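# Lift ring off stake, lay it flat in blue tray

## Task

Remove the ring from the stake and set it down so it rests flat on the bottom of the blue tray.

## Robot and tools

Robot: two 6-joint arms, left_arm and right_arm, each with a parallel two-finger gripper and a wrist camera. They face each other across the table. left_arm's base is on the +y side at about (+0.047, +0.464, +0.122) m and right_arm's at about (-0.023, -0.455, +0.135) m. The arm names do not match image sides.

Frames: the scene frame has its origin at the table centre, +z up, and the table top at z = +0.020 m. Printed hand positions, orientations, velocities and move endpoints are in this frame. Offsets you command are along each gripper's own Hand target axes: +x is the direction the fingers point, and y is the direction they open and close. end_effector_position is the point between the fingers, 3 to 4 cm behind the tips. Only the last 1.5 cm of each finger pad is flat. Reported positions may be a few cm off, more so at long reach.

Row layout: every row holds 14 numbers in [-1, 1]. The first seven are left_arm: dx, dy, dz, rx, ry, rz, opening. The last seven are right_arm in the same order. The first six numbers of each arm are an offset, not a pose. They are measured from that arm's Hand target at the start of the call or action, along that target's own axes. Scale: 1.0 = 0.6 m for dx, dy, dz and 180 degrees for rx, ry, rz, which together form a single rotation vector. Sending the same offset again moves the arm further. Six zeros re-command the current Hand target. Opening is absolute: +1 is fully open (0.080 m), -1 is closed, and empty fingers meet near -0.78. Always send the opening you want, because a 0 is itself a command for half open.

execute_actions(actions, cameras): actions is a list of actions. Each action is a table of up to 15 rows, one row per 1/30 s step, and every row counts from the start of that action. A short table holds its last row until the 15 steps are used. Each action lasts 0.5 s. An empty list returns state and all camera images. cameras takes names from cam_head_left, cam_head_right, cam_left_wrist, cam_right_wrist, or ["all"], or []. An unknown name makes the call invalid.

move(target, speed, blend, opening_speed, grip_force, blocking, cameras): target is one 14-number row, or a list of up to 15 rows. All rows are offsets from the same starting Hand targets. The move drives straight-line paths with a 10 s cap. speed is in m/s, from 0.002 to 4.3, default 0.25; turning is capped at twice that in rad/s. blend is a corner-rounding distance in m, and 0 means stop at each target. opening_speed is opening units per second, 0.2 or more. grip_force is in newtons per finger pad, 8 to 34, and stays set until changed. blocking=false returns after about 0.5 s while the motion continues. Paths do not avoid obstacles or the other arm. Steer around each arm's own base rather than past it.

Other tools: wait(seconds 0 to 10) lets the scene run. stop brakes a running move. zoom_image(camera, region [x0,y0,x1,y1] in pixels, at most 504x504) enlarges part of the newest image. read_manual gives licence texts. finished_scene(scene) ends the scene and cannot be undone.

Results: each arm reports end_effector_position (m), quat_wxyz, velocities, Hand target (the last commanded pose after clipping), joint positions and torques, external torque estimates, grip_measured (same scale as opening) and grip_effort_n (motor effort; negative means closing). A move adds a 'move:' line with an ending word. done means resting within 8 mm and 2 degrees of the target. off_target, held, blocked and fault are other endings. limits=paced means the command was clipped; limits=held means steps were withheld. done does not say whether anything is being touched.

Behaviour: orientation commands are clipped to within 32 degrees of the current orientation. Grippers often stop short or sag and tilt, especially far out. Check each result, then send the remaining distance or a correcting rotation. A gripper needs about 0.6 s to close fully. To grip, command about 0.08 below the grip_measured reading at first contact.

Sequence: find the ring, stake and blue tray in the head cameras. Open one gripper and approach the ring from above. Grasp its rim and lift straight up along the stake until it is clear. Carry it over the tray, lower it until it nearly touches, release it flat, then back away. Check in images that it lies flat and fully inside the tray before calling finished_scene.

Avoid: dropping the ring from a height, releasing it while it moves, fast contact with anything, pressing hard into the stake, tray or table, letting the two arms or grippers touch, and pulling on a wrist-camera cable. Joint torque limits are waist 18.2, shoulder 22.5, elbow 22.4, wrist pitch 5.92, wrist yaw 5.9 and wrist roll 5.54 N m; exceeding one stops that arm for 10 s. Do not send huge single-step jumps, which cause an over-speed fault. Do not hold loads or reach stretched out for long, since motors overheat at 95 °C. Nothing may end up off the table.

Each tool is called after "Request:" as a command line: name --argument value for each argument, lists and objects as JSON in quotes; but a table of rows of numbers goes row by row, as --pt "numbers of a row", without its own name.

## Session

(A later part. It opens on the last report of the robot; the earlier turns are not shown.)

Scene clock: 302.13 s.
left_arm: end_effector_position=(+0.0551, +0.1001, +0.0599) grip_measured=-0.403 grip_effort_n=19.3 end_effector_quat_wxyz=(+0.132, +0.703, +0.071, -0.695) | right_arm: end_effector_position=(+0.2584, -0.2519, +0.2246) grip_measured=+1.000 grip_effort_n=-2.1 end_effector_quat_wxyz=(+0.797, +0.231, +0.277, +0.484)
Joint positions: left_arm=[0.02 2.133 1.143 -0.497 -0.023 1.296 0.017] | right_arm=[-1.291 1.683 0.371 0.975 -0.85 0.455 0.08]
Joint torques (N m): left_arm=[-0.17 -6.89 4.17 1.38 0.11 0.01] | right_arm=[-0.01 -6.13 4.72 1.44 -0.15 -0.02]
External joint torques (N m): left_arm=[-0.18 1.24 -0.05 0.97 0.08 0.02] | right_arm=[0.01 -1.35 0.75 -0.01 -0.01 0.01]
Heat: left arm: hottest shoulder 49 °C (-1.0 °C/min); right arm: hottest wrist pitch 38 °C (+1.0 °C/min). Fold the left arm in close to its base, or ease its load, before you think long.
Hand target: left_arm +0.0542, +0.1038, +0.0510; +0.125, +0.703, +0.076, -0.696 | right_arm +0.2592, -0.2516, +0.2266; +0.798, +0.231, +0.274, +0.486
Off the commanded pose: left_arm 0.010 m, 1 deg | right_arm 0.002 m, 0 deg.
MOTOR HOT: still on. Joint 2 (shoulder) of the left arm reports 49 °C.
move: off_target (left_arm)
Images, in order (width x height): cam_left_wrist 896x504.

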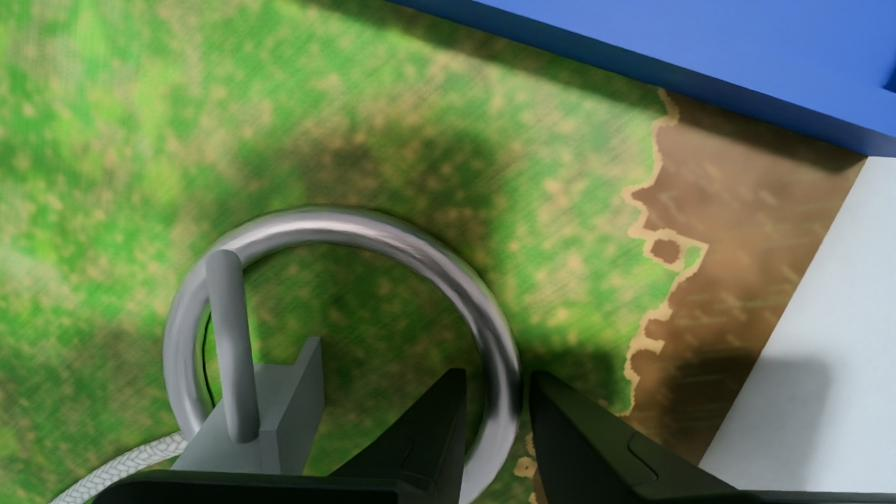

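Request:
move --target '[-0.0070,0.0005,0,0,0,0,-0.76,0,0,0,0,0,0,1.0]' --opening_speed 0.5 --speed 0.05 --cameras '["cam_left_wrist"]'

Scene clock: 306.17 s.
left_arm: end_effector_position=(+0.0548, +0.1029, +0.0596) grip_measured=-0.609 grip_effort_n=-83.5 end_effector_quat_wxyz=(+0.127, +0.703, +0.075, -0.695) | right_arm: end_effector_position=(+0.2584, -0.2519, +0.2246) grip_measured=+1.000 grip_effort_n=-1.6 end_effector_quat_wxyz=(+0.797, +0.231, +0.277, +0.484)
Joint positions: left_arm=[0.02 2.133 1.142 -0.508 -0.021 1.296 0.008] | right_arm=[-1.291 1.683 0.371 0.975 -0.85 0.455 0.08]
Joint torques (N m): left_arm=[-0.18 -8.19 4.62 1.16 0.06 0] | right_arm=[-0.02 -6.14 4.72 1.44 -0.15 -0.03]
External joint torques (N m): left_arm=[-0.24 -0.07 0.42 0.77 0.03 0.01] | right_arm=[-0.04 -1.35 0.76 0 0 0]
Heat: left arm: hottest shoulder 49 °C (-2.0 °C/min); right arm: hottest wrist pitch 38 °C (+1.0 °C/min). Fold the left arm in close to its base, or ease its load, before you think long.
Hand target: left_arm +0.0542, +0.1038, +0.0552; +0.125, +0.703, +0.076, -0.696 | right_arm +0.2592, -0.2516, +0.2266; +0.798, +0.231, +0.274, +0.486
Off the commanded pose: left_arm 0.005 m, 0 deg | right_arm 0.002 m, 0 deg.
MOTOR HOT: still on. Joint 2 (shoulder) of the left arm reports 49 °C.
move: done
Images, in order (width x height): cam_left_wrist 896x504.

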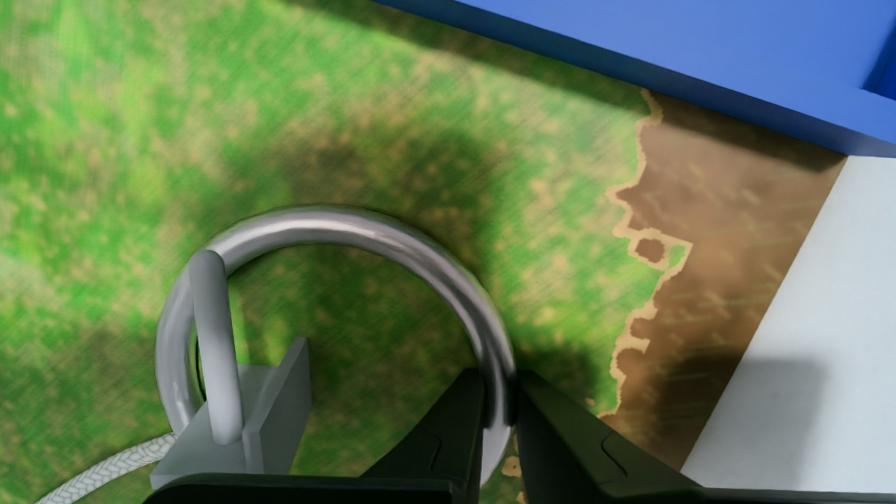

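Request:
move --target '[-0.0260,0.0118,0.0133,0,0,0,-0.76,0,0,0,0,0,0,1.0]' --speed 0.05 --cameras '["cam_left_wrist"]'

Scene clock: 322.60 s.
left_arm: end_effector_position=(+0.0491, +0.1019, +0.0663) grip_measured=-0.609 grip_effort_n=-83.5 end_effector_quat_wxyz=(+0.117, +0.705, +0.082, -0.695) | right_arm: end_effector_position=(+0.2584, -0.2519, +0.2246) grip_measured=+1.000 grip_effort_n=-2.1 end_effector_quat_wxyz=(+0.797, +0.231, +0.277, +0.484)
Joint positions: left_arm=[0.004 2.133 1.18 -0.57 -0.021 1.285 0.008] | right_arm=[-1.291 1.683 0.371 0.975 -0.85 0.455 0.08]
Joint torques (N m): left_arm=[-0.24 -10.67 6.52 0.35 0.02 -0.18] | right_arm=[-0.02 -6.12 4.73 1.45 -0.15 -0.03]
External joint torques (N m): left_arm=[-0.19 -2.46 2.21 -0.02 -0.01 -0.18] | right_arm=[-0.01 -1.32 0.75 0 0 0]
Heat: left arm: hottest shoulder 49 °C (-5.0 °C/min); right arm: hottest wrist pitch 38 °C (+1.0 °C/min). Fold the left arm in close to its base, or ease its load, before you think long.
Hand target: left_arm +0.0482, +0.0958, +0.0713; +0.125, +0.703, +0.076, -0.696 | right_arm +0.2592, -0.2516, +0.2266; +0.798, +0.231, +0.274, +0.486
Off the commanded pose: left_arm 0.008 m, 1 deg | right_arm 0.002 m, 0 deg.
MOTOR HOT: still on. Joint 2 (shoulder) of the left arm reports 49 °C.
move: done
Images, in order (width x height): cam_left_wrist 896x504.

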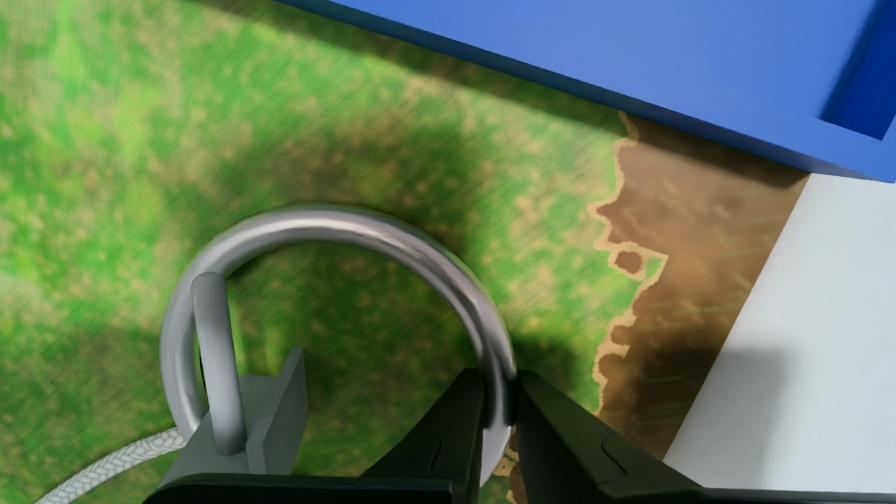

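Request:
move --target '[-0.0288,0.0187,0.0083,0,0,0,-0.76,0,0,0,0,0,0,1.0]' --speed 0.05 --cameras '["cam_left_wrist","cam_right_wrist"]'

Request:
zoom_image --camera "cam_right_wrist" --region '[290, 340, 430, 470]'

Scene clock: 335.00 s.
left_arm: end_effector_position=(+0.0473, +0.0924, +0.0808) grip_measured=-0.609 grip_effort_n=-83.5 end_effector_quat_wxyz=(+0.114, +0.705, +0.086, -0.694) | right_arm: end_effector_position=(+0.2584, -0.2519, +0.2246) grip_measured=+1.000 grip_effort_n=-2.6 end_effector_quat_wxyz=(+0.797, +0.231, +0.277, +0.484)
Joint positions: left_arm=[-0.001 2.133 1.254 -0.655 -0.021 1.279 0.008] | right_arm=[-1.291 1.683 0.371 0.975 -0.85 0.455 0.08]
Joint torques (N m): left_arm=[-0.3 -12.05 6.8 0.32 0.02 -0.18] | right_arm=[-0.02 -6.13 4.72 1.44 -0.15 -0.03]
External joint torques (N m): left_arm=[-0.35 -3.65 2.3 -0.02 -0.01 -0.18] | right_arm=[-0.02 -1.33 0.73 -0.01 0 0]
Heat: left arm: hottest shoulder 51 °C (+0.0 °C/min); right arm: hottest wrist pitch 38 °C (+1.0 °C/min). Fold the left arm in close to its base, or ease its load, before you think long.
Hand target: left_arm +0.0463, +0.0848, +0.0893; +0.125, +0.703, +0.076, -0.696 | right_arm +0.2592, -0.2516, +0.2266; +0.798, +0.231, +0.274, +0.486
Off the commanded pose: left_arm 0.011 m, 2 deg | right_arm 0.002 m, 0 deg.
MOTOR HOT: still on. Joint 2 (shoulder) of the left arm reports 51 °C.
move: off_target (left_arm)
Images, in order (width x height): cam_left_wrist 896x504, cam_right_wrist 896x504.

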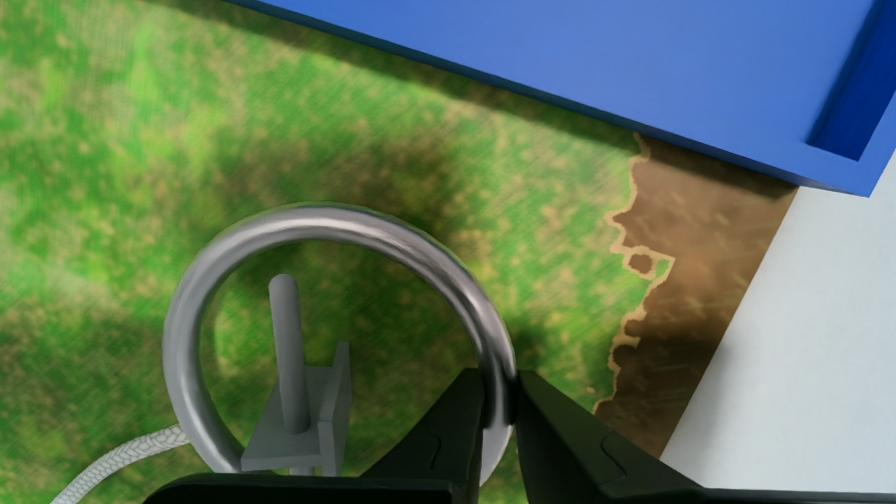

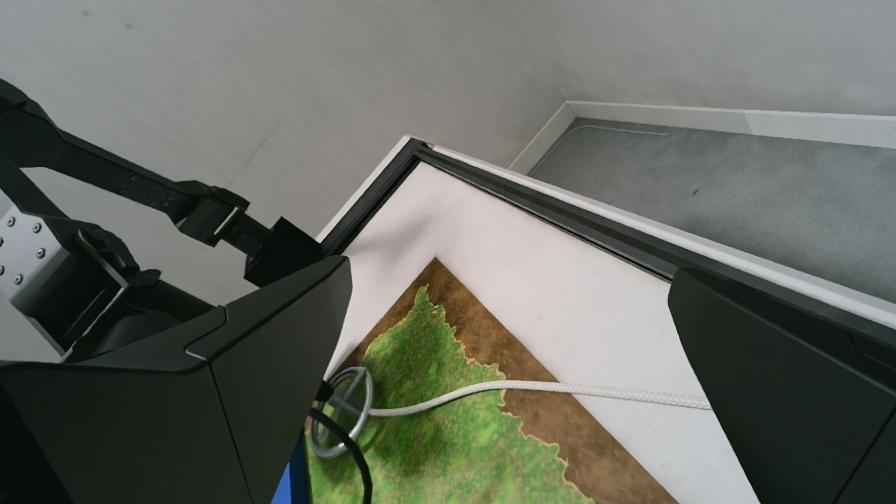

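Scaled by 3.600.

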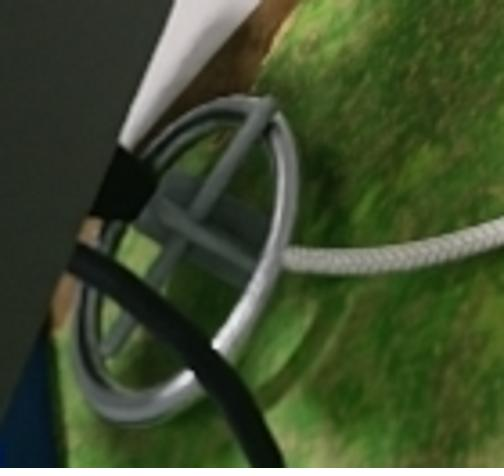

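Request:
move --target '[-0.0078,0.0007,-0.0093,0,-0.0833,0,-0.76,0,0,0,0,0,0,1.0]' --speed 0.05 --cameras '["cam_left_wrist","cam_right_wrist"]'

Request:
zoom_image --camera "cam_right_wrist" --region '[290, 340, 430, 470]'

Scene clock: 365.60 s.
left_arm: end_effector_position=(+0.0513, +0.0892, +0.0856) grip_measured=-0.609 grip_effort_n=-83.5 end_effector_quat_wxyz=(+0.127, +0.609, +0.070, -0.780) | right_arm: end_effector_position=(+0.2584, -0.2519, +0.2246) grip_measured=+1.000 grip_effort_n=-2.1 end_effector_quat_wxyz=(+0.797, +0.231, +0.277, +0.484)
Joint positions: left_arm=[0.113 2.104 1.204 -0.581 0.239 1.384 0.008] | right_arm=[-1.291 1.683 0.371 0.975 -0.85 0.455 0.08]
Joint torques (N m): left_arm=[0.07 -13.15 4.7 0.78 0.38 0.15] | right_arm=[-0.02 -6.14 4.73 1.44 -0.15 -0.02]
External joint torques (N m): left_arm=[0.07 -4.95 0.19 0.35 0.18 0.15] | right_arm=[-0.05 -1.35 0.77 0 0.01 0.01]
Motor temperatures (°C): left_arm=[27 58 32 29 27 28] | right_arm=[25 32 32 38 29 33]
Heat: left arm: hottest shoulder 58 °C (+9.1 °C/min); right arm: hottest wrist pitch 38 °C (+0.0 °C/min). Fold the left arm in close to its base, or ease its load, before you think long.
Hand target: left_arm +0.0515, +0.0863, +0.0940; -0.133, -0.606, -0.059, +0.782 | right_arm +0.2592, -0.2516, +0.2266; +0.798, +0.231, +0.274, +0.486
Off the commanded pose: left_arm 0.009 m, 2 deg | right_arm 0.002 m, 0 deg.
MOTOR HOT: still on. Joint 2 (shoulder) of the left arm reports 58 °C.
move: off_target (left_arm)
Images, in order (width x height): cam_left_wrist 896x504, cam_right_wrist 896x504.

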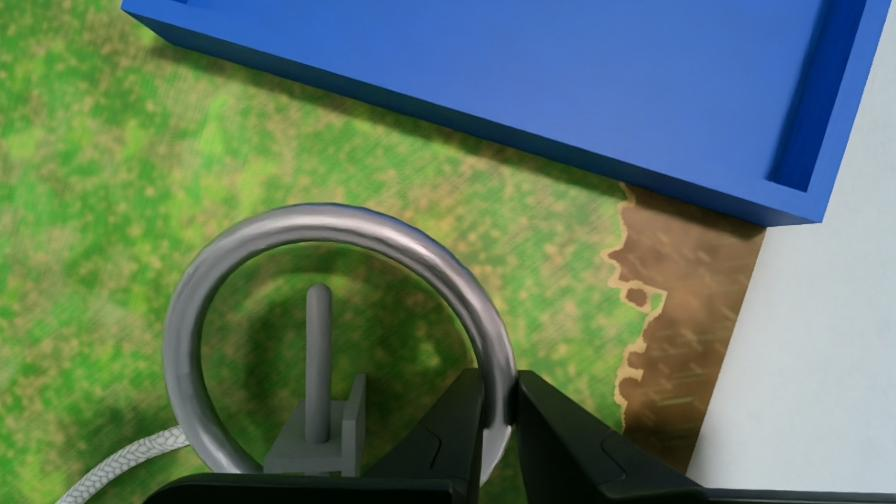

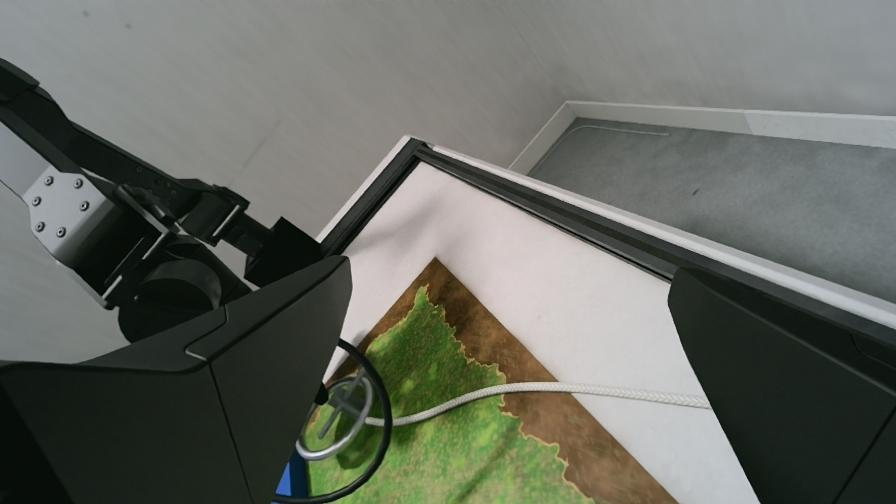

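Scaled by 3.600.

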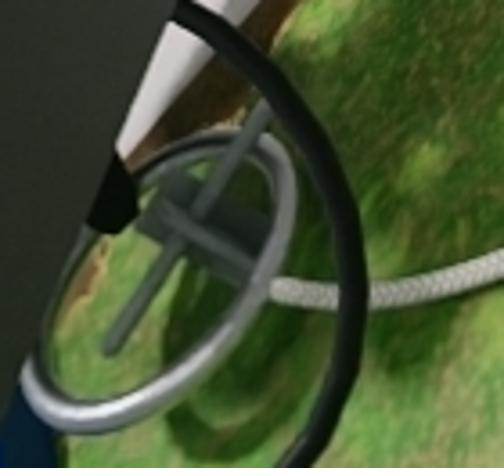

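Request:
move --target '[-0.0255,0.0030,0.0015,0,-0.0278,0,-0.76,0,0,0,0,0,0,1.0]' --speed 0.05 --cameras '["cam_left_wrist","cam_right_wrist"]'

Request:
zoom_image --camera "cam_right_wrist" --region '[290, 340, 430, 470]'

Scene clock: 390.70 s.
left_arm: end_effector_position=(+0.0549, +0.0911, +0.0979) grip_measured=-0.609 grip_effort_n=-83.5 end_effector_quat_wxyz=(+0.128, +0.575, +0.068, -0.805) | right_arm: end_effector_position=(+0.2584, -0.2519, +0.2246) grip_measured=+1.000 grip_effort_n=-3.0 end_effector_quat_wxyz=(+0.797, +0.231, +0.277, +0.484)
Joint positions: left_arm=[0.158 2.078 1.204 -0.611 0.327 1.424 0.008] | right_arm=[-1.291 1.683 0.371 0.975 -0.85 0.455 0.08]
Joint torques (N m): left_arm=[-0.01 -13.38 5.58 0.43 0.53 0.17] | right_arm=[-0.01 -6.14 4.72 1.44 -0.14 -0.02]
External joint torques (N m): left_arm=[0.08 -5.27 0.99 0.02 0.28 0.17] | right_arm=[-0.03 -1.34 0.72 0 0.01 0.01]
Motor temperatures (°C): left_arm=[27 64 31 29 28 28] | right_arm=[25 32 32 38 29 33]
Heat: left arm: hottest shoulder 64 °C (+13.1 °C/min); right arm: hottest wrist pitch 38 °C (+0.0 °C/min). Fold the left arm in close to its base, or ease its load, before you think long.
Hand target: left_arm +0.0547, +0.0865, +0.1090; -0.136, -0.572, -0.053, +0.807 | right_arm +0.2592, -0.2516, +0.2266; +0.798, +0.231, +0.274, +0.486
Off the commanded pose: left_arm 0.012 m, 2 deg | right_arm 0.002 m, 0 deg.
MOTOR HOT: still on. Joint 2 (shoulder) of the left arm reports 64 °C.
move: off_target (left_arm)
Images, in order (width x height): cam_left_wrist 896x504, cam_right_wrist 896x504.

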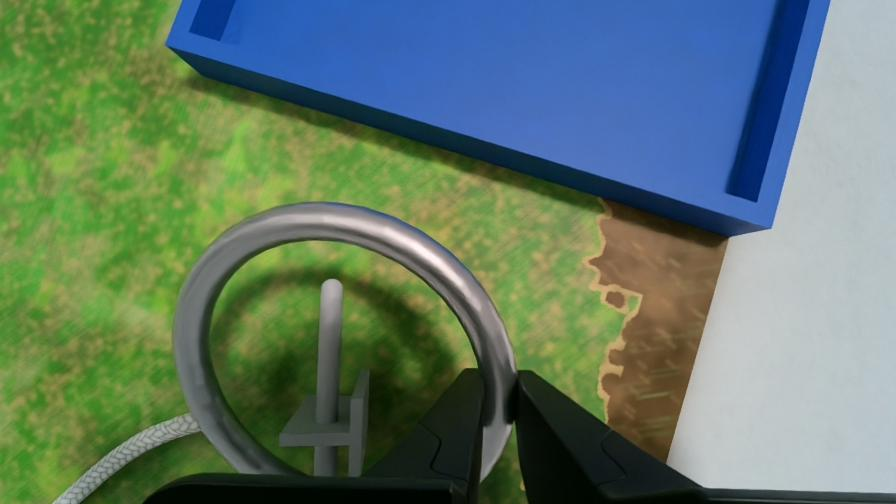

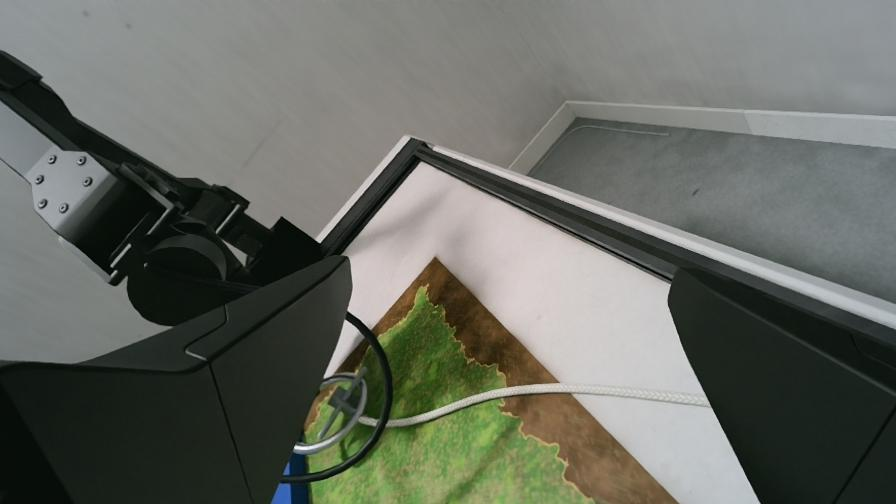

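Scaled by 3.600.

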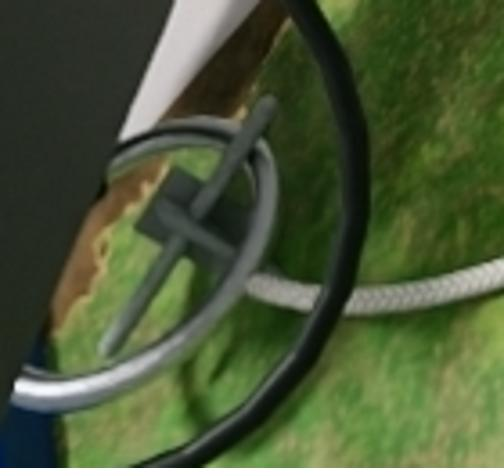

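Request:
move --target '[-0.0074,0,-0.0204,0,0,0,-0.76,0,0,0,0,0,0,1.0]' --speed 0.06 --cameras '["cam_left_wrist","cam_right_wrist"]'

Request:
zoom_image --camera "cam_right_wrist" --region '[290, 340, 430, 470]'

Scene clock: 408.73 s.
left_arm: end_effector_position=(+0.0664, +0.0936, +0.0989) grip_measured=-0.609 grip_effort_n=-83.5 end_effector_quat_wxyz=(+0.128, +0.574, +0.066, -0.806) | right_arm: end_effector_position=(+0.2584, -0.2519, +0.2246) grip_measured=+1.000 grip_effort_n=-1.6 end_effector_quat_wxyz=(+0.797, +0.231, +0.277, +0.484)
Joint positions: left_arm=[0.192 2.075 1.204 -0.623 0.334 1.462 0.008] | right_arm=[-1.291 1.683 0.371 0.975 -0.85 0.455 0.08]
Joint torques (N m): left_arm=[0.16 -13.36 5.21 0.45 0.44 0.16] | right_arm=[-0.03 -6.13 4.72 1.45 -0.14 -0.02]
External joint torques (N m): left_arm=[0.16 -5.21 0.6 0.05 0.18 0.16] | right_arm=[-0.02 -1.34 0.73 0 0 0]
Motor temperatures (°C): left_arm=[27 64 31 29 28 28] | right_arm=[25 32 32 38 29 33]
Heat: left arm: hottest shoulder 64 °C (+9.0 °C/min); right arm: hottest wrist pitch 38 °C (+0.0 °C/min). Fold the left arm in close to its base, or ease its load, before you think long.
Hand target: left_arm +0.0673, +0.0901, +0.1091; -0.136, -0.572, -0.053, +0.807 | right_arm +0.2592, -0.2516, +0.2266; +0.798, +0.231, +0.274, +0.486
Off the commanded pose: left_arm 0.011 m, 2 deg | right_arm 0.002 m, 0 deg.
MOTOR HOT: still on. Joint 2 (shoulder) of the left arm reports 64 °C.
move: off_target (left_arm)
Images, in order (width x height): cam_left_wrist 896x504, cam_right_wrist 896x504.

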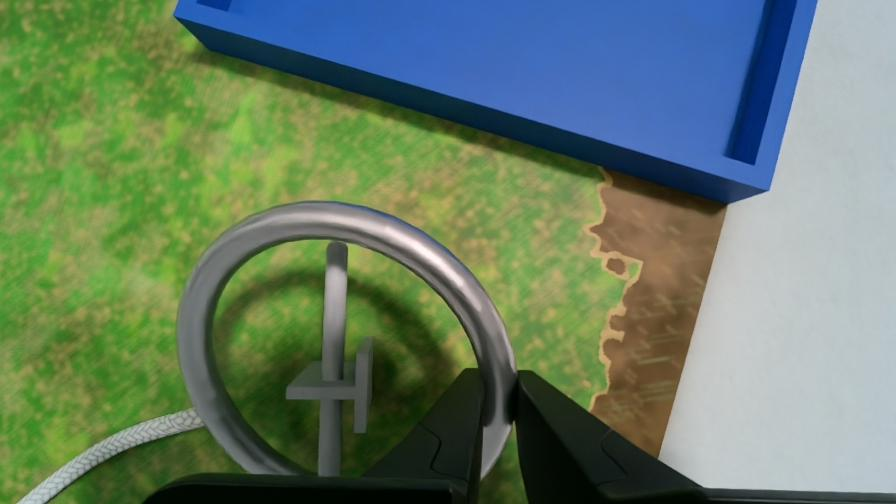

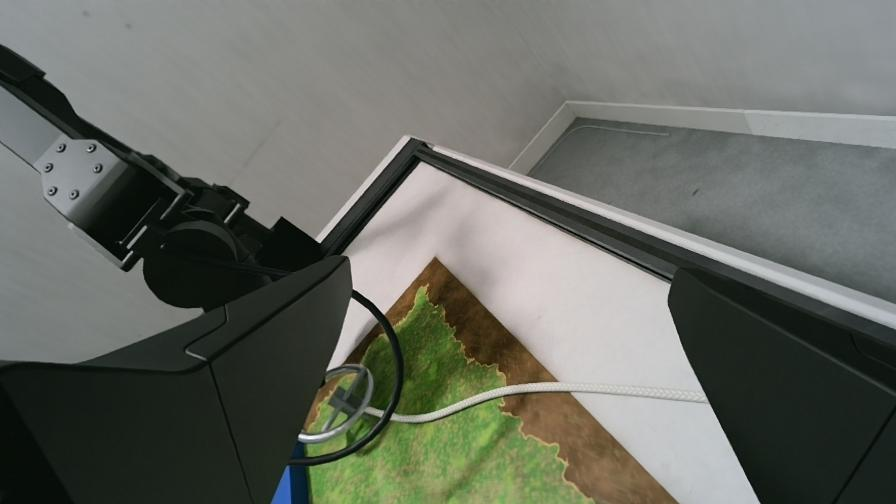

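Scaled by 3.600.

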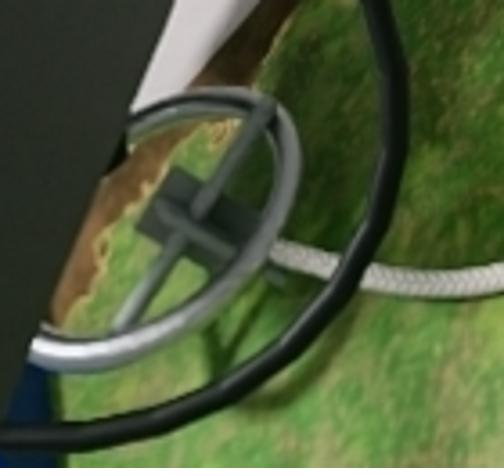

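Request:
move --pt "-0.0035 0 -0.0095 0 0 0 -0.76 0 0 0 0 0 0 1.0" --pt "-0.1127 0.0082 0.0303 0 0 0 -0.76 0 0 0 0 0 0 1.0" --speed 0.07 --cameras '["cam_left_wrist","cam_right_wrist"]'

Request:
zoom_image --camera "cam_right_wrist" --region '[250, 300, 430, 470]'

Scene clock: 422.73 s.
left_arm: end_effector_position=(+0.0840, +0.0953, +0.1432) grip_measured=-0.609 grip_effort_n=-83.5 end_effector_quat_wxyz=(+0.128, +0.587, +0.083, -0.795) | right_arm: end_effector_position=(+0.2584, -0.2519, +0.2246) grip_measured=+1.000 grip_effort_n=-1.6 end_effector_quat_wxyz=(+0.797, +0.231, +0.277, +0.484)
Joint positions: left_arm=[0.227 2.007 1.312 -0.831 0.298 1.48 0.008] | right_arm=[-1.291 1.683 0.371 0.975 -0.85 0.455 0.08]
Joint torques (N m): left_arm=[-1.24 -20.16 7.73 -3.42 1.7 0.23] | right_arm=[-0.01 -6.13 4.73 1.44 -0.15 -0.02]
External joint torques (N m): left_arm=[-1.26 -12.15 2.74 -3.79 1.48 0.23] | right_arm=[0 -1.3 0.72 -0.02 0 0.01]
Motor temperatures (°C): left_arm=[27 64 31 29 28 28] | right_arm=[25 32 32 38 29 33]
Heat: left arm: hottest shoulder 64 °C (+7.0 °C/min); right arm: hottest wrist pitch 38 °C (+0.0 °C/min). Fold the left arm in close to its base, or ease its load, before you think long.
Hand target: left_arm +0.0731, +0.0917, +0.1790; -0.136, -0.572, -0.053, +0.807 | right_arm +0.2592, -0.2516, +0.2266; +0.798, +0.231, +0.274, +0.486
Off the commanded pose: left_arm 0.038 m, 4 deg | right_arm 0.002 m, 0 deg.
MOTOR HOT: still on. Joint 2 (shoulder) of the left arm reports 64 °C.
move: off_target (left_arm)
Images, in order (width x height): cam_left_wrist 896x504, cam_right_wrist 896x504.

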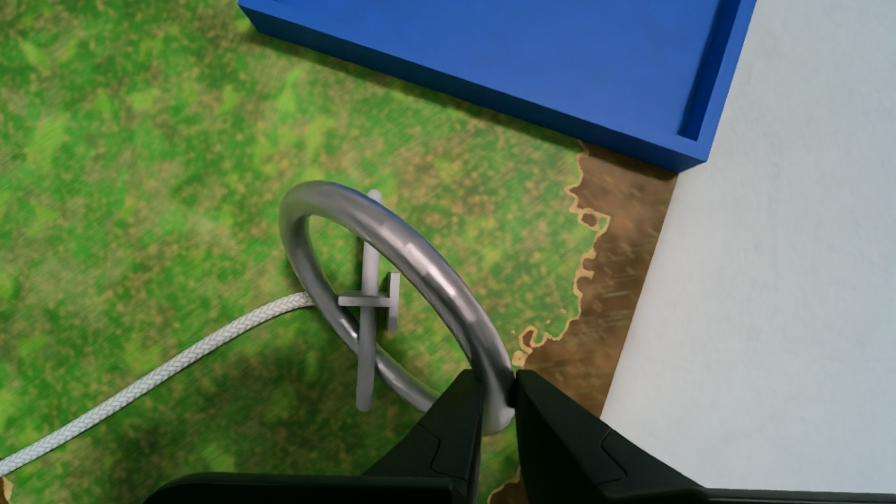

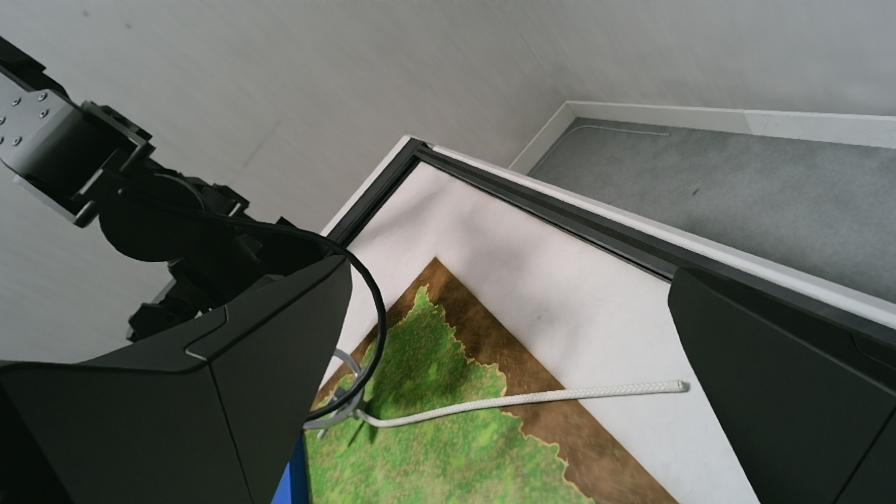

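Scaled by 2.800.

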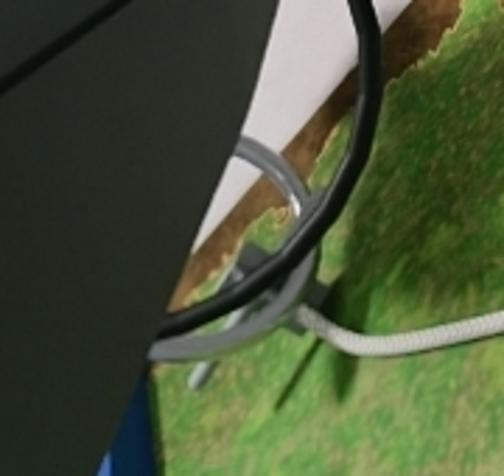

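Request:
move --target '[0.055,-0.004,-0.02,0,0,0,-0.76,0,0,0,0,0,0,1.0]' --speed 0.08 --cameras '["cam_left_wrist","cam_right_wrist"]'

Request:
zoom_image --camera "cam_left_wrist" --region '[240, 150, 560, 470]'

Request:
zoom_image --camera "cam_right_wrist" --region '[270, 320, 430, 470]'

Scene clock: 436.20 s.
left_arm: end_effector_position=(+0.0737, +0.0899, +0.1481) grip_measured=-0.756 grip_effort_n=-14.2 end_effector_quat_wxyz=(+0.140, +0.573, +0.050, -0.806) | right_arm: end_effector_position=(+0.2584, -0.2519, +0.2246) grip_measured=+1.000 grip_effort_n=-1.6 end_effector_quat_wxyz=(+0.797, +0.231, +0.277, +0.484)
Joint positions: left_arm=[0.212 1.97 1.267 -0.758 0.34 1.483 0.001] | right_arm=[-1.291 1.683 0.371 0.975 -0.85 0.455 0.08]
Joint torques (N m): left_arm=[-0.06 -8.42 5.06 0.68 0.31 0.07] | right_arm=[-0.02 -6.14 4.73 1.45 -0.15 -0.03]
External joint torques (N m): left_arm=[-0.1 -0.53 -0.01 0.24 0.05 0.07] | right_arm=[0 -1.33 0.71 -0.01 -0.01 0]
Motor temperatures (°C): left_arm=[27 62 31 29 28 28] | right_arm=[25 32 32 38 29 33]
Heat: left arm: hottest shoulder 62 °C (+1.0 °C/min); right arm: hottest wrist pitch 38 °C (+0.0 °C/min). Fold the left arm in close to its base, or ease its load, before you think long.
Hand target: left_arm +0.0731, +0.0917, +0.1439; -0.136, -0.572, -0.053, +0.807 | right_arm +0.2592, -0.2516, +0.2266; +0.798, +0.231, +0.274, +0.486
Off the commanded pose: left_arm 0.005 m, 1 deg | right_arm 0.002 m, 0 deg.
MOTOR HOT: still on. Joint 2 (shoulder) of the left arm reports 62 °C.
move: done
Images, in order (width x height): cam_left_wrist 896x504, cam_right_wrist 896x504.

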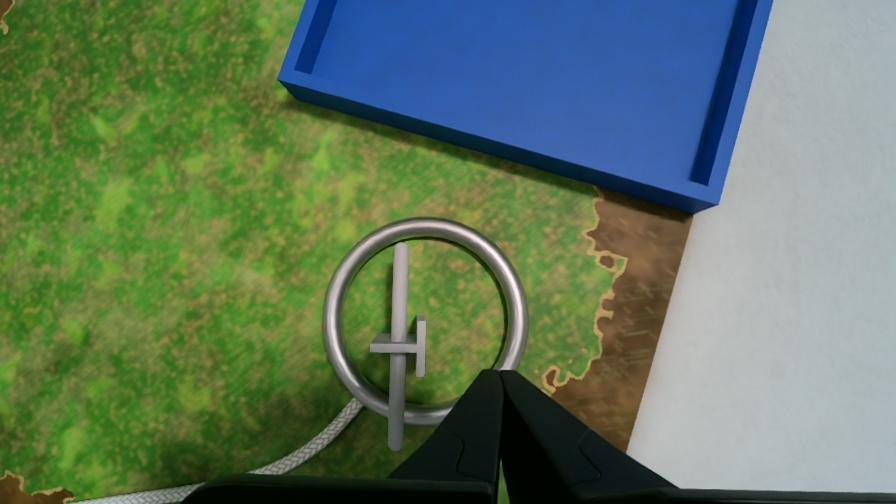

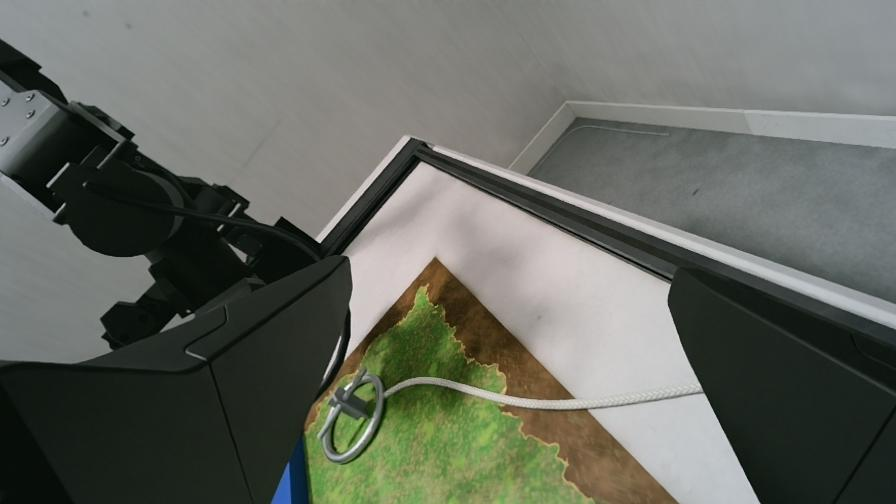

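Scaled by 1.575.

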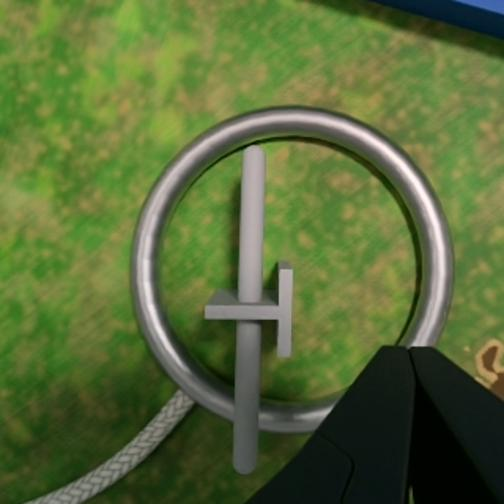

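Scaled by 3.150.

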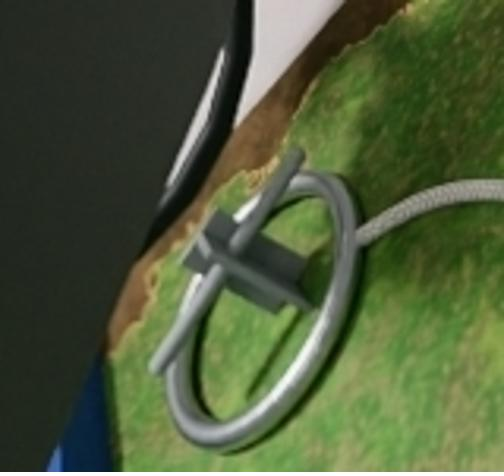

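Request:
move --target '[0.1103,-0.0263,-0.0003,0,0.1111,0,-0.4,0,0,0,0,0,0,1.0]' --speed 0.12 --cameras '["cam_left_wrist"]'

Scene clock: 467.80 s.
left_arm: end_effector_position=(+0.0483, +0.0939, +0.0851) grip_measured=-0.404 grip_effort_n=21.2 end_effector_quat_wxyz=(+0.127, +0.701, +0.071, -0.698) | right_arm: end_effector_position=(+0.2584, -0.2519, +0.2246) grip_measured=+1.000 grip_effort_n=-1.6 end_effector_quat_wxyz=(+0.797, +0.231, +0.277, +0.484)
Joint positions: left_arm=[0.004 2.093 1.205 -0.605 -0.017 1.285 0.017] | right_arm=[-1.291 1.683 0.371 0.975 -0.85 0.455 0.08]
Joint torques (N m): left_arm=[-0.16 -8.54 4.66 0.64 -0.15 -0.18] | right_arm=[-0.01 -6.12 4.72 1.45 -0.15 -0.02]
External joint torques (N m): left_arm=[-0.22 -0.29 0.07 0.22 -0.18 -0.18] | right_arm=[-0.03 -1.31 0.7 -0.02 0 0.01]
Motor temperatures (°C): left_arm=[27 56 31 29 28 28] | right_arm=[25 32 32 39 29 32]
Heat: left arm: hottest shoulder 56 °C (-8.0 °C/min); right arm: hottest wrist pitch 39 °C (+1.0 °C/min). Fold the left arm in close to its base, or ease its load, before you think long.
Hand target: left_arm +0.0484, +0.0963, +0.0807; +0.125, +0.703, +0.076, -0.696 | right_arm +0.2592, -0.2516, +0.2266; +0.798, +0.231, +0.274, +0.486
Off the commanded pose: left_arm 0.005 m, 1 deg | right_arm 0.002 m, 0 deg.
MOTOR HOT: still on. Joint 2 (shoulder) of the left arm reports 56 °C.
move: done
Images, in order (width x height): cam_left_wrist 896x504.

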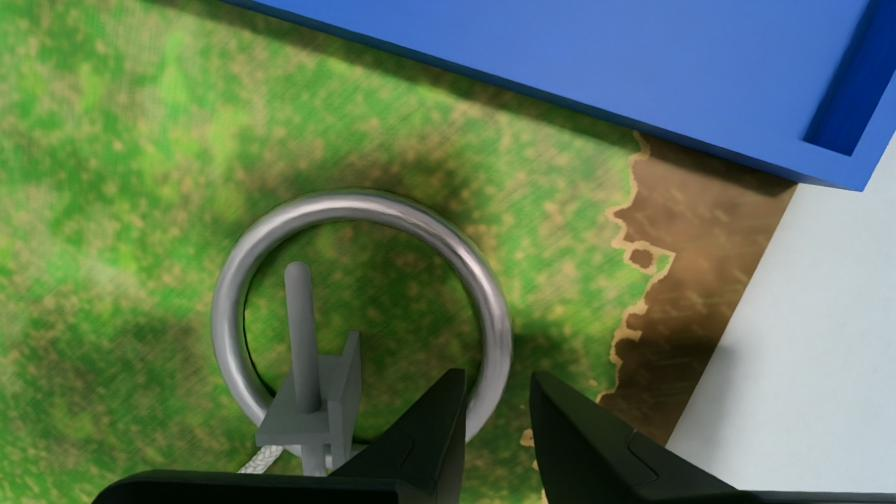

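Request:
move --target '[0.0477,-0.0050,0,0,0,0,-0.4,0,0,0,0,0,0,1.0]' --speed 0.06 --cameras '["cam_left_wrist"]'

Scene clock: 481.37 s.
left_arm: end_effector_position=(+0.0482, +0.0923, +0.0605) grip_measured=-0.403 grip_effort_n=19.8 end_effector_quat_wxyz=(+0.131, +0.701, +0.068, -0.698) | right_arm: end_effector_position=(+0.2584, -0.2519, +0.2246) grip_measured=+1.000 grip_effort_n=-2.1 end_effector_quat_wxyz=(+0.797, +0.231, +0.277, +0.484)
Joint positions: left_arm=[0.003 2.151 1.178 -0.51 -0.017 1.284 0.017] | right_arm=[-1.291 1.683 0.371 0.975 -0.85 0.455 0.08]
Joint torques (N m): left_arm=[-0.18 -7.51 3.96 0.96 -0.12 -0.19] | right_arm=[-0.01 -6.14 4.74 1.45 -0.14 -0.03]
External joint torques (N m): left_arm=[-0.13 0.74 -0.29 0.54 -0.16 -0.19] | right_arm=[-0.01 -1.33 0.76 -0.01 0.01 0]
Motor temperatures (°C): left_arm=[27 55 31 29 28 28] | right_arm=[25 32 32 39 29 32]
Heat: left arm: hottest shoulder 55 °C (-9.1 °C/min); right arm: hottest wrist pitch 39 °C (+1.0 °C/min). Fold the left arm in close to its base, or ease its load, before you think long.
Hand target: left_arm +0.0481, +0.0973, +0.0519; +0.125, +0.703, +0.076, -0.696 | right_arm +0.2592, -0.2516, +0.2266; +0.798, +0.231, +0.274, +0.486
Off the commanded pose: left_arm 0.010 m, 1 deg | right_arm 0.002 m, 0 deg.
MOTOR HOT: still on. Joint 2 (shoulder) of the left arm reports 55 °C.
move: off_target (left_arm)
Images, in order (width x height): cam_left_wrist 896x504.

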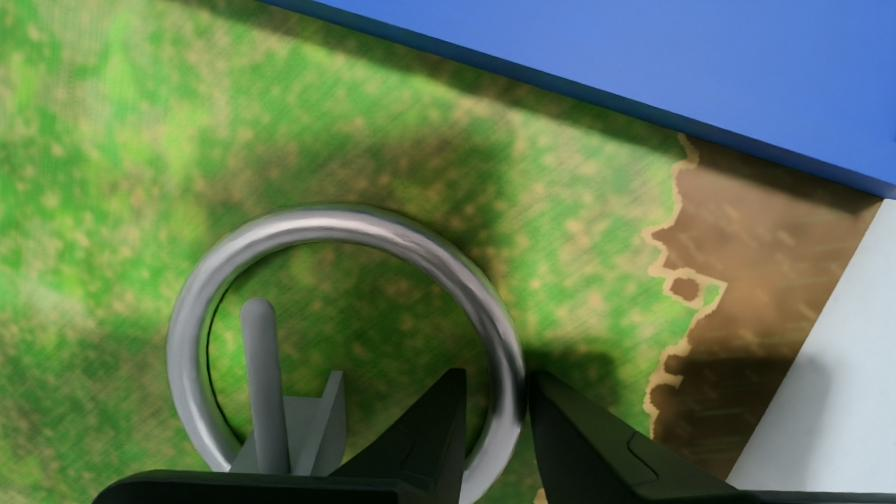

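Request:
move --target '[-0.0040,0.0003,0,0,0,0,-0.78,0,0,0,0,0,0,1.0]' --opening_speed 0.6 --speed 0.05 --cameras '["cam_left_wrist"]'

Scene clock: 485.47 s.
left_arm: end_effector_position=(+0.0478, +0.0952, +0.0599) grip_measured=-0.611 grip_effort_n=-83.5 end_effector_quat_wxyz=(+0.127, +0.702, +0.072, -0.698) | right_arm: end_effector_position=(+0.2584, -0.2519, +0.2246) grip_measured=+1.000 grip_effort_n=-1.6 end_effector_quat_wxyz=(+0.797, +0.231, +0.277, +0.484)
Joint positions: left_arm=[0.002 2.151 1.176 -0.52 -0.017 1.284 0.008] | right_arm=[-1.291 1.683 0.371 0.975 -0.85 0.455 0.08]
Joint torques (N m): left_arm=[-0.18 -8.14 4.41 1.17 -0.12 -0.18] | right_arm=[-0.02 -6.13 4.72 1.45 -0.15 -0.02]
External joint torques (N m): left_arm=[-0.14 0.19 0.13 0.77 -0.16 -0.18] | right_arm=[-0.04 -1.29 0.74 -0.02 0.01 0.01]
Heat: left arm: hottest shoulder 54 °C (-10.1 °C/min); right arm: hottest wrist pitch 39 °C (+1.0 °C/min). Fold the left arm in close to its base, or ease its load, before you think long.
Hand target: left_arm +0.0480, +0.0972, +0.0543; +0.125, +0.703, +0.076, -0.696 | right_arm +0.2592, -0.2516, +0.2266; +0.798, +0.231, +0.274, +0.486
Off the commanded pose: left_arm 0.006 m, 1 deg | right_arm 0.002 m, 0 deg.
MOTOR HOT: still on. Joint 2 (shoulder) of the left arm reports 54 °C.
move: done
Images, in order (width x height): cam_left_wrist 896x504.

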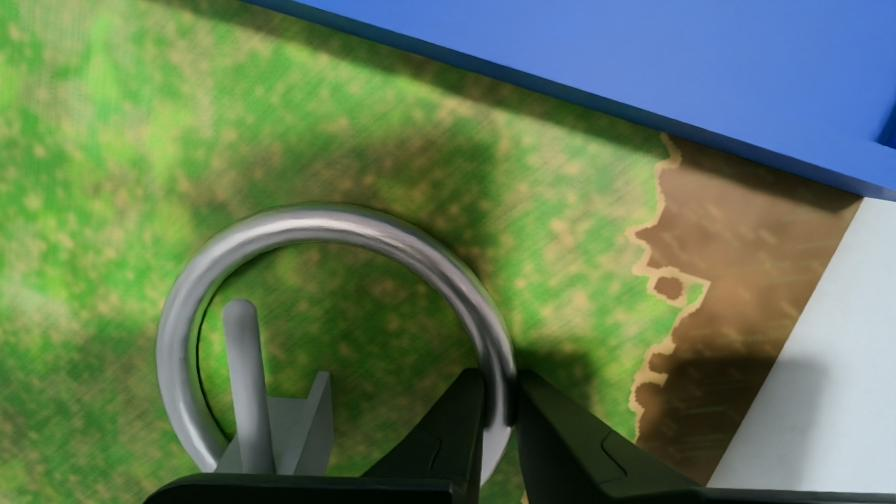

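Request:
move --target '[-0.0442,0.0132,0.0167,0,0,0,-0.78,0,0,0,0,0,0,1.0]' --speed 0.06 --cameras '["cam_left_wrist"]'

Scene clock: 506.80 s.
left_arm: end_effector_position=(+0.0405, +0.0973, +0.0700) grip_measured=-0.611 grip_effort_n=-83.5 end_effector_quat_wxyz=(+0.111, +0.705, +0.088, -0.695) | right_arm: end_effector_position=(+0.2584, -0.2519, +0.2246) grip_measured=+1.000 grip_effort_n=-2.6 end_effector_quat_wxyz=(+0.797, +0.231, +0.277, +0.484)
Joint positions: left_arm=[-0.019 2.149 1.227 -0.62 -0.019 1.263 0.008] | right_arm=[-1.291 1.683 0.371 0.975 -0.85 0.455 0.08]
Joint torques (N m): left_arm=[-0.29 -13.17 6.59 0.28 -0.11 -0.19] | right_arm=[-0.02 -6.13 4.73 1.44 -0.15 -0.03]
External joint torques (N m): left_arm=[-0.34 -4.89 2.3 -0.03 -0.14 -0.18] | right_arm=[-0.02 -1.33 0.79 0 0 0]
Heat: left arm: hottest shoulder 51 °C (-8.0 °C/min); right arm: hottest wrist pitch 39 °C (+0.0 °C/min). Fold the left arm in close to its base, or ease its load, before you think long.
Hand target: left_arm +0.0401, +0.0886, +0.0813; +0.125, +0.703, +0.076, -0.696 | right_arm +0.2592, -0.2516, +0.2266; +0.798, +0.231, +0.274, +0.486
Off the commanded pose: left_arm 0.014 m, 2 deg | right_arm 0.002 m, 0 deg.
MOTOR HOT: still on. Joint 2 (shoulder) of the left arm reports 51 °C.
move: off_target (left_arm)
Images, in order (width x height): cam_left_wrist 896x504.

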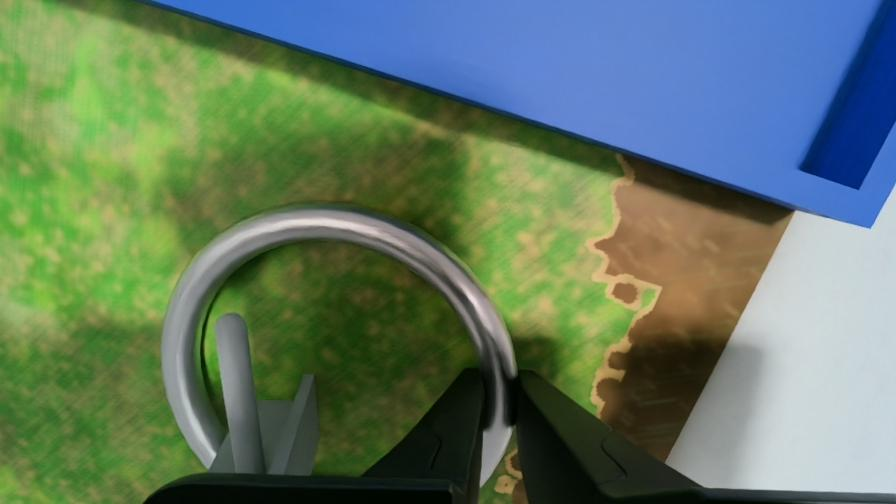

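Request:
move --target '[-0.0545,0.0158,-0.0165,0,-0.1222,0,-0.78,0,0,0,0,0,0,1.0]' --speed 0.07 --cameras '["cam_left_wrist"]'

Scene clock: 515.73 s.
left_arm: end_effector_position=(+0.0524, +0.0894, +0.1027) grip_measured=-0.611 grip_effort_n=-83.5 end_effector_quat_wxyz=(+0.129, +0.562, +0.068, -0.814) | right_arm: end_effector_position=(+0.2584, -0.2519, +0.2246) grip_measured=+1.000 grip_effort_n=-2.1 end_effector_quat_wxyz=(+0.797, +0.231, +0.277, +0.484)
Joint positions: left_arm=[0.163 2.074 1.213 -0.623 0.36 1.426 0.008] | right_arm=[-1.291 1.683 0.371 0.975 -0.85 0.455 0.08]
Joint torques (N m): left_arm=[-0.09 -13.69 5.5 0.58 0.62 0.2] | right_arm=[-0.03 -6.14 4.73 1.44 -0.15 -0.03]
External joint torques (N m): left_arm=[-0.13 -5.48 0.81 0.15 0.35 0.2] | right_arm=[-0.01 -1.33 0.75 -0.01 0 0]
Motor temperatures (°C): left_arm=[27 55 30 30 28 28] | right_arm=[25 33 32 39 29 32]
Heat: left arm: hottest shoulder 55 °C (-3.0 °C/min); right arm: hottest wrist pitch 39 °C (+0.0 °C/min). Fold the left arm in close to its base, or ease its load, before you think long.
Hand target: left_arm +0.0516, +0.0846, +0.1145; -0.137, -0.557, -0.051, +0.817 | right_arm +0.2592, -0.2516, +0.2266; +0.798, +0.231, +0.274, +0.486
Off the commanded pose: left_arm 0.013 m, 2 deg | right_arm 0.002 m, 0 deg.
MOTOR HOT: still on. Joint 2 (shoulder) of the left arm reports 55 °C.
move: off_target (left_arm)
Images, in order (width x height): cam_left_wrist 896x504.

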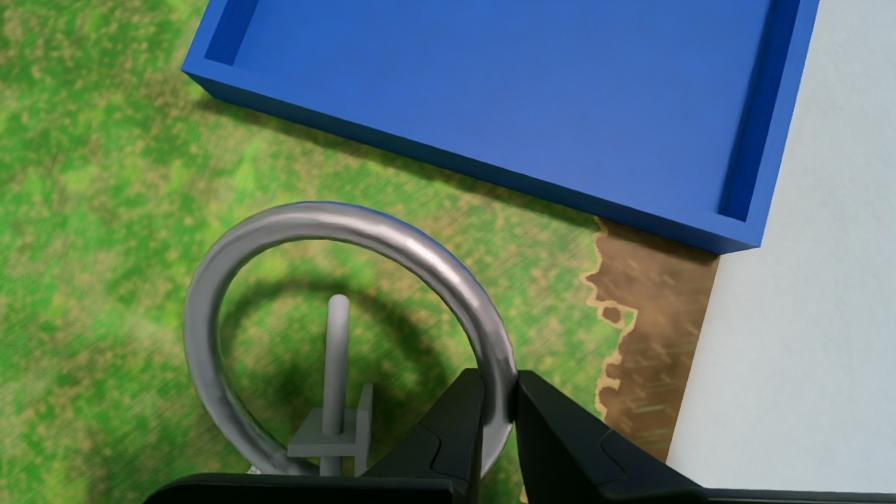

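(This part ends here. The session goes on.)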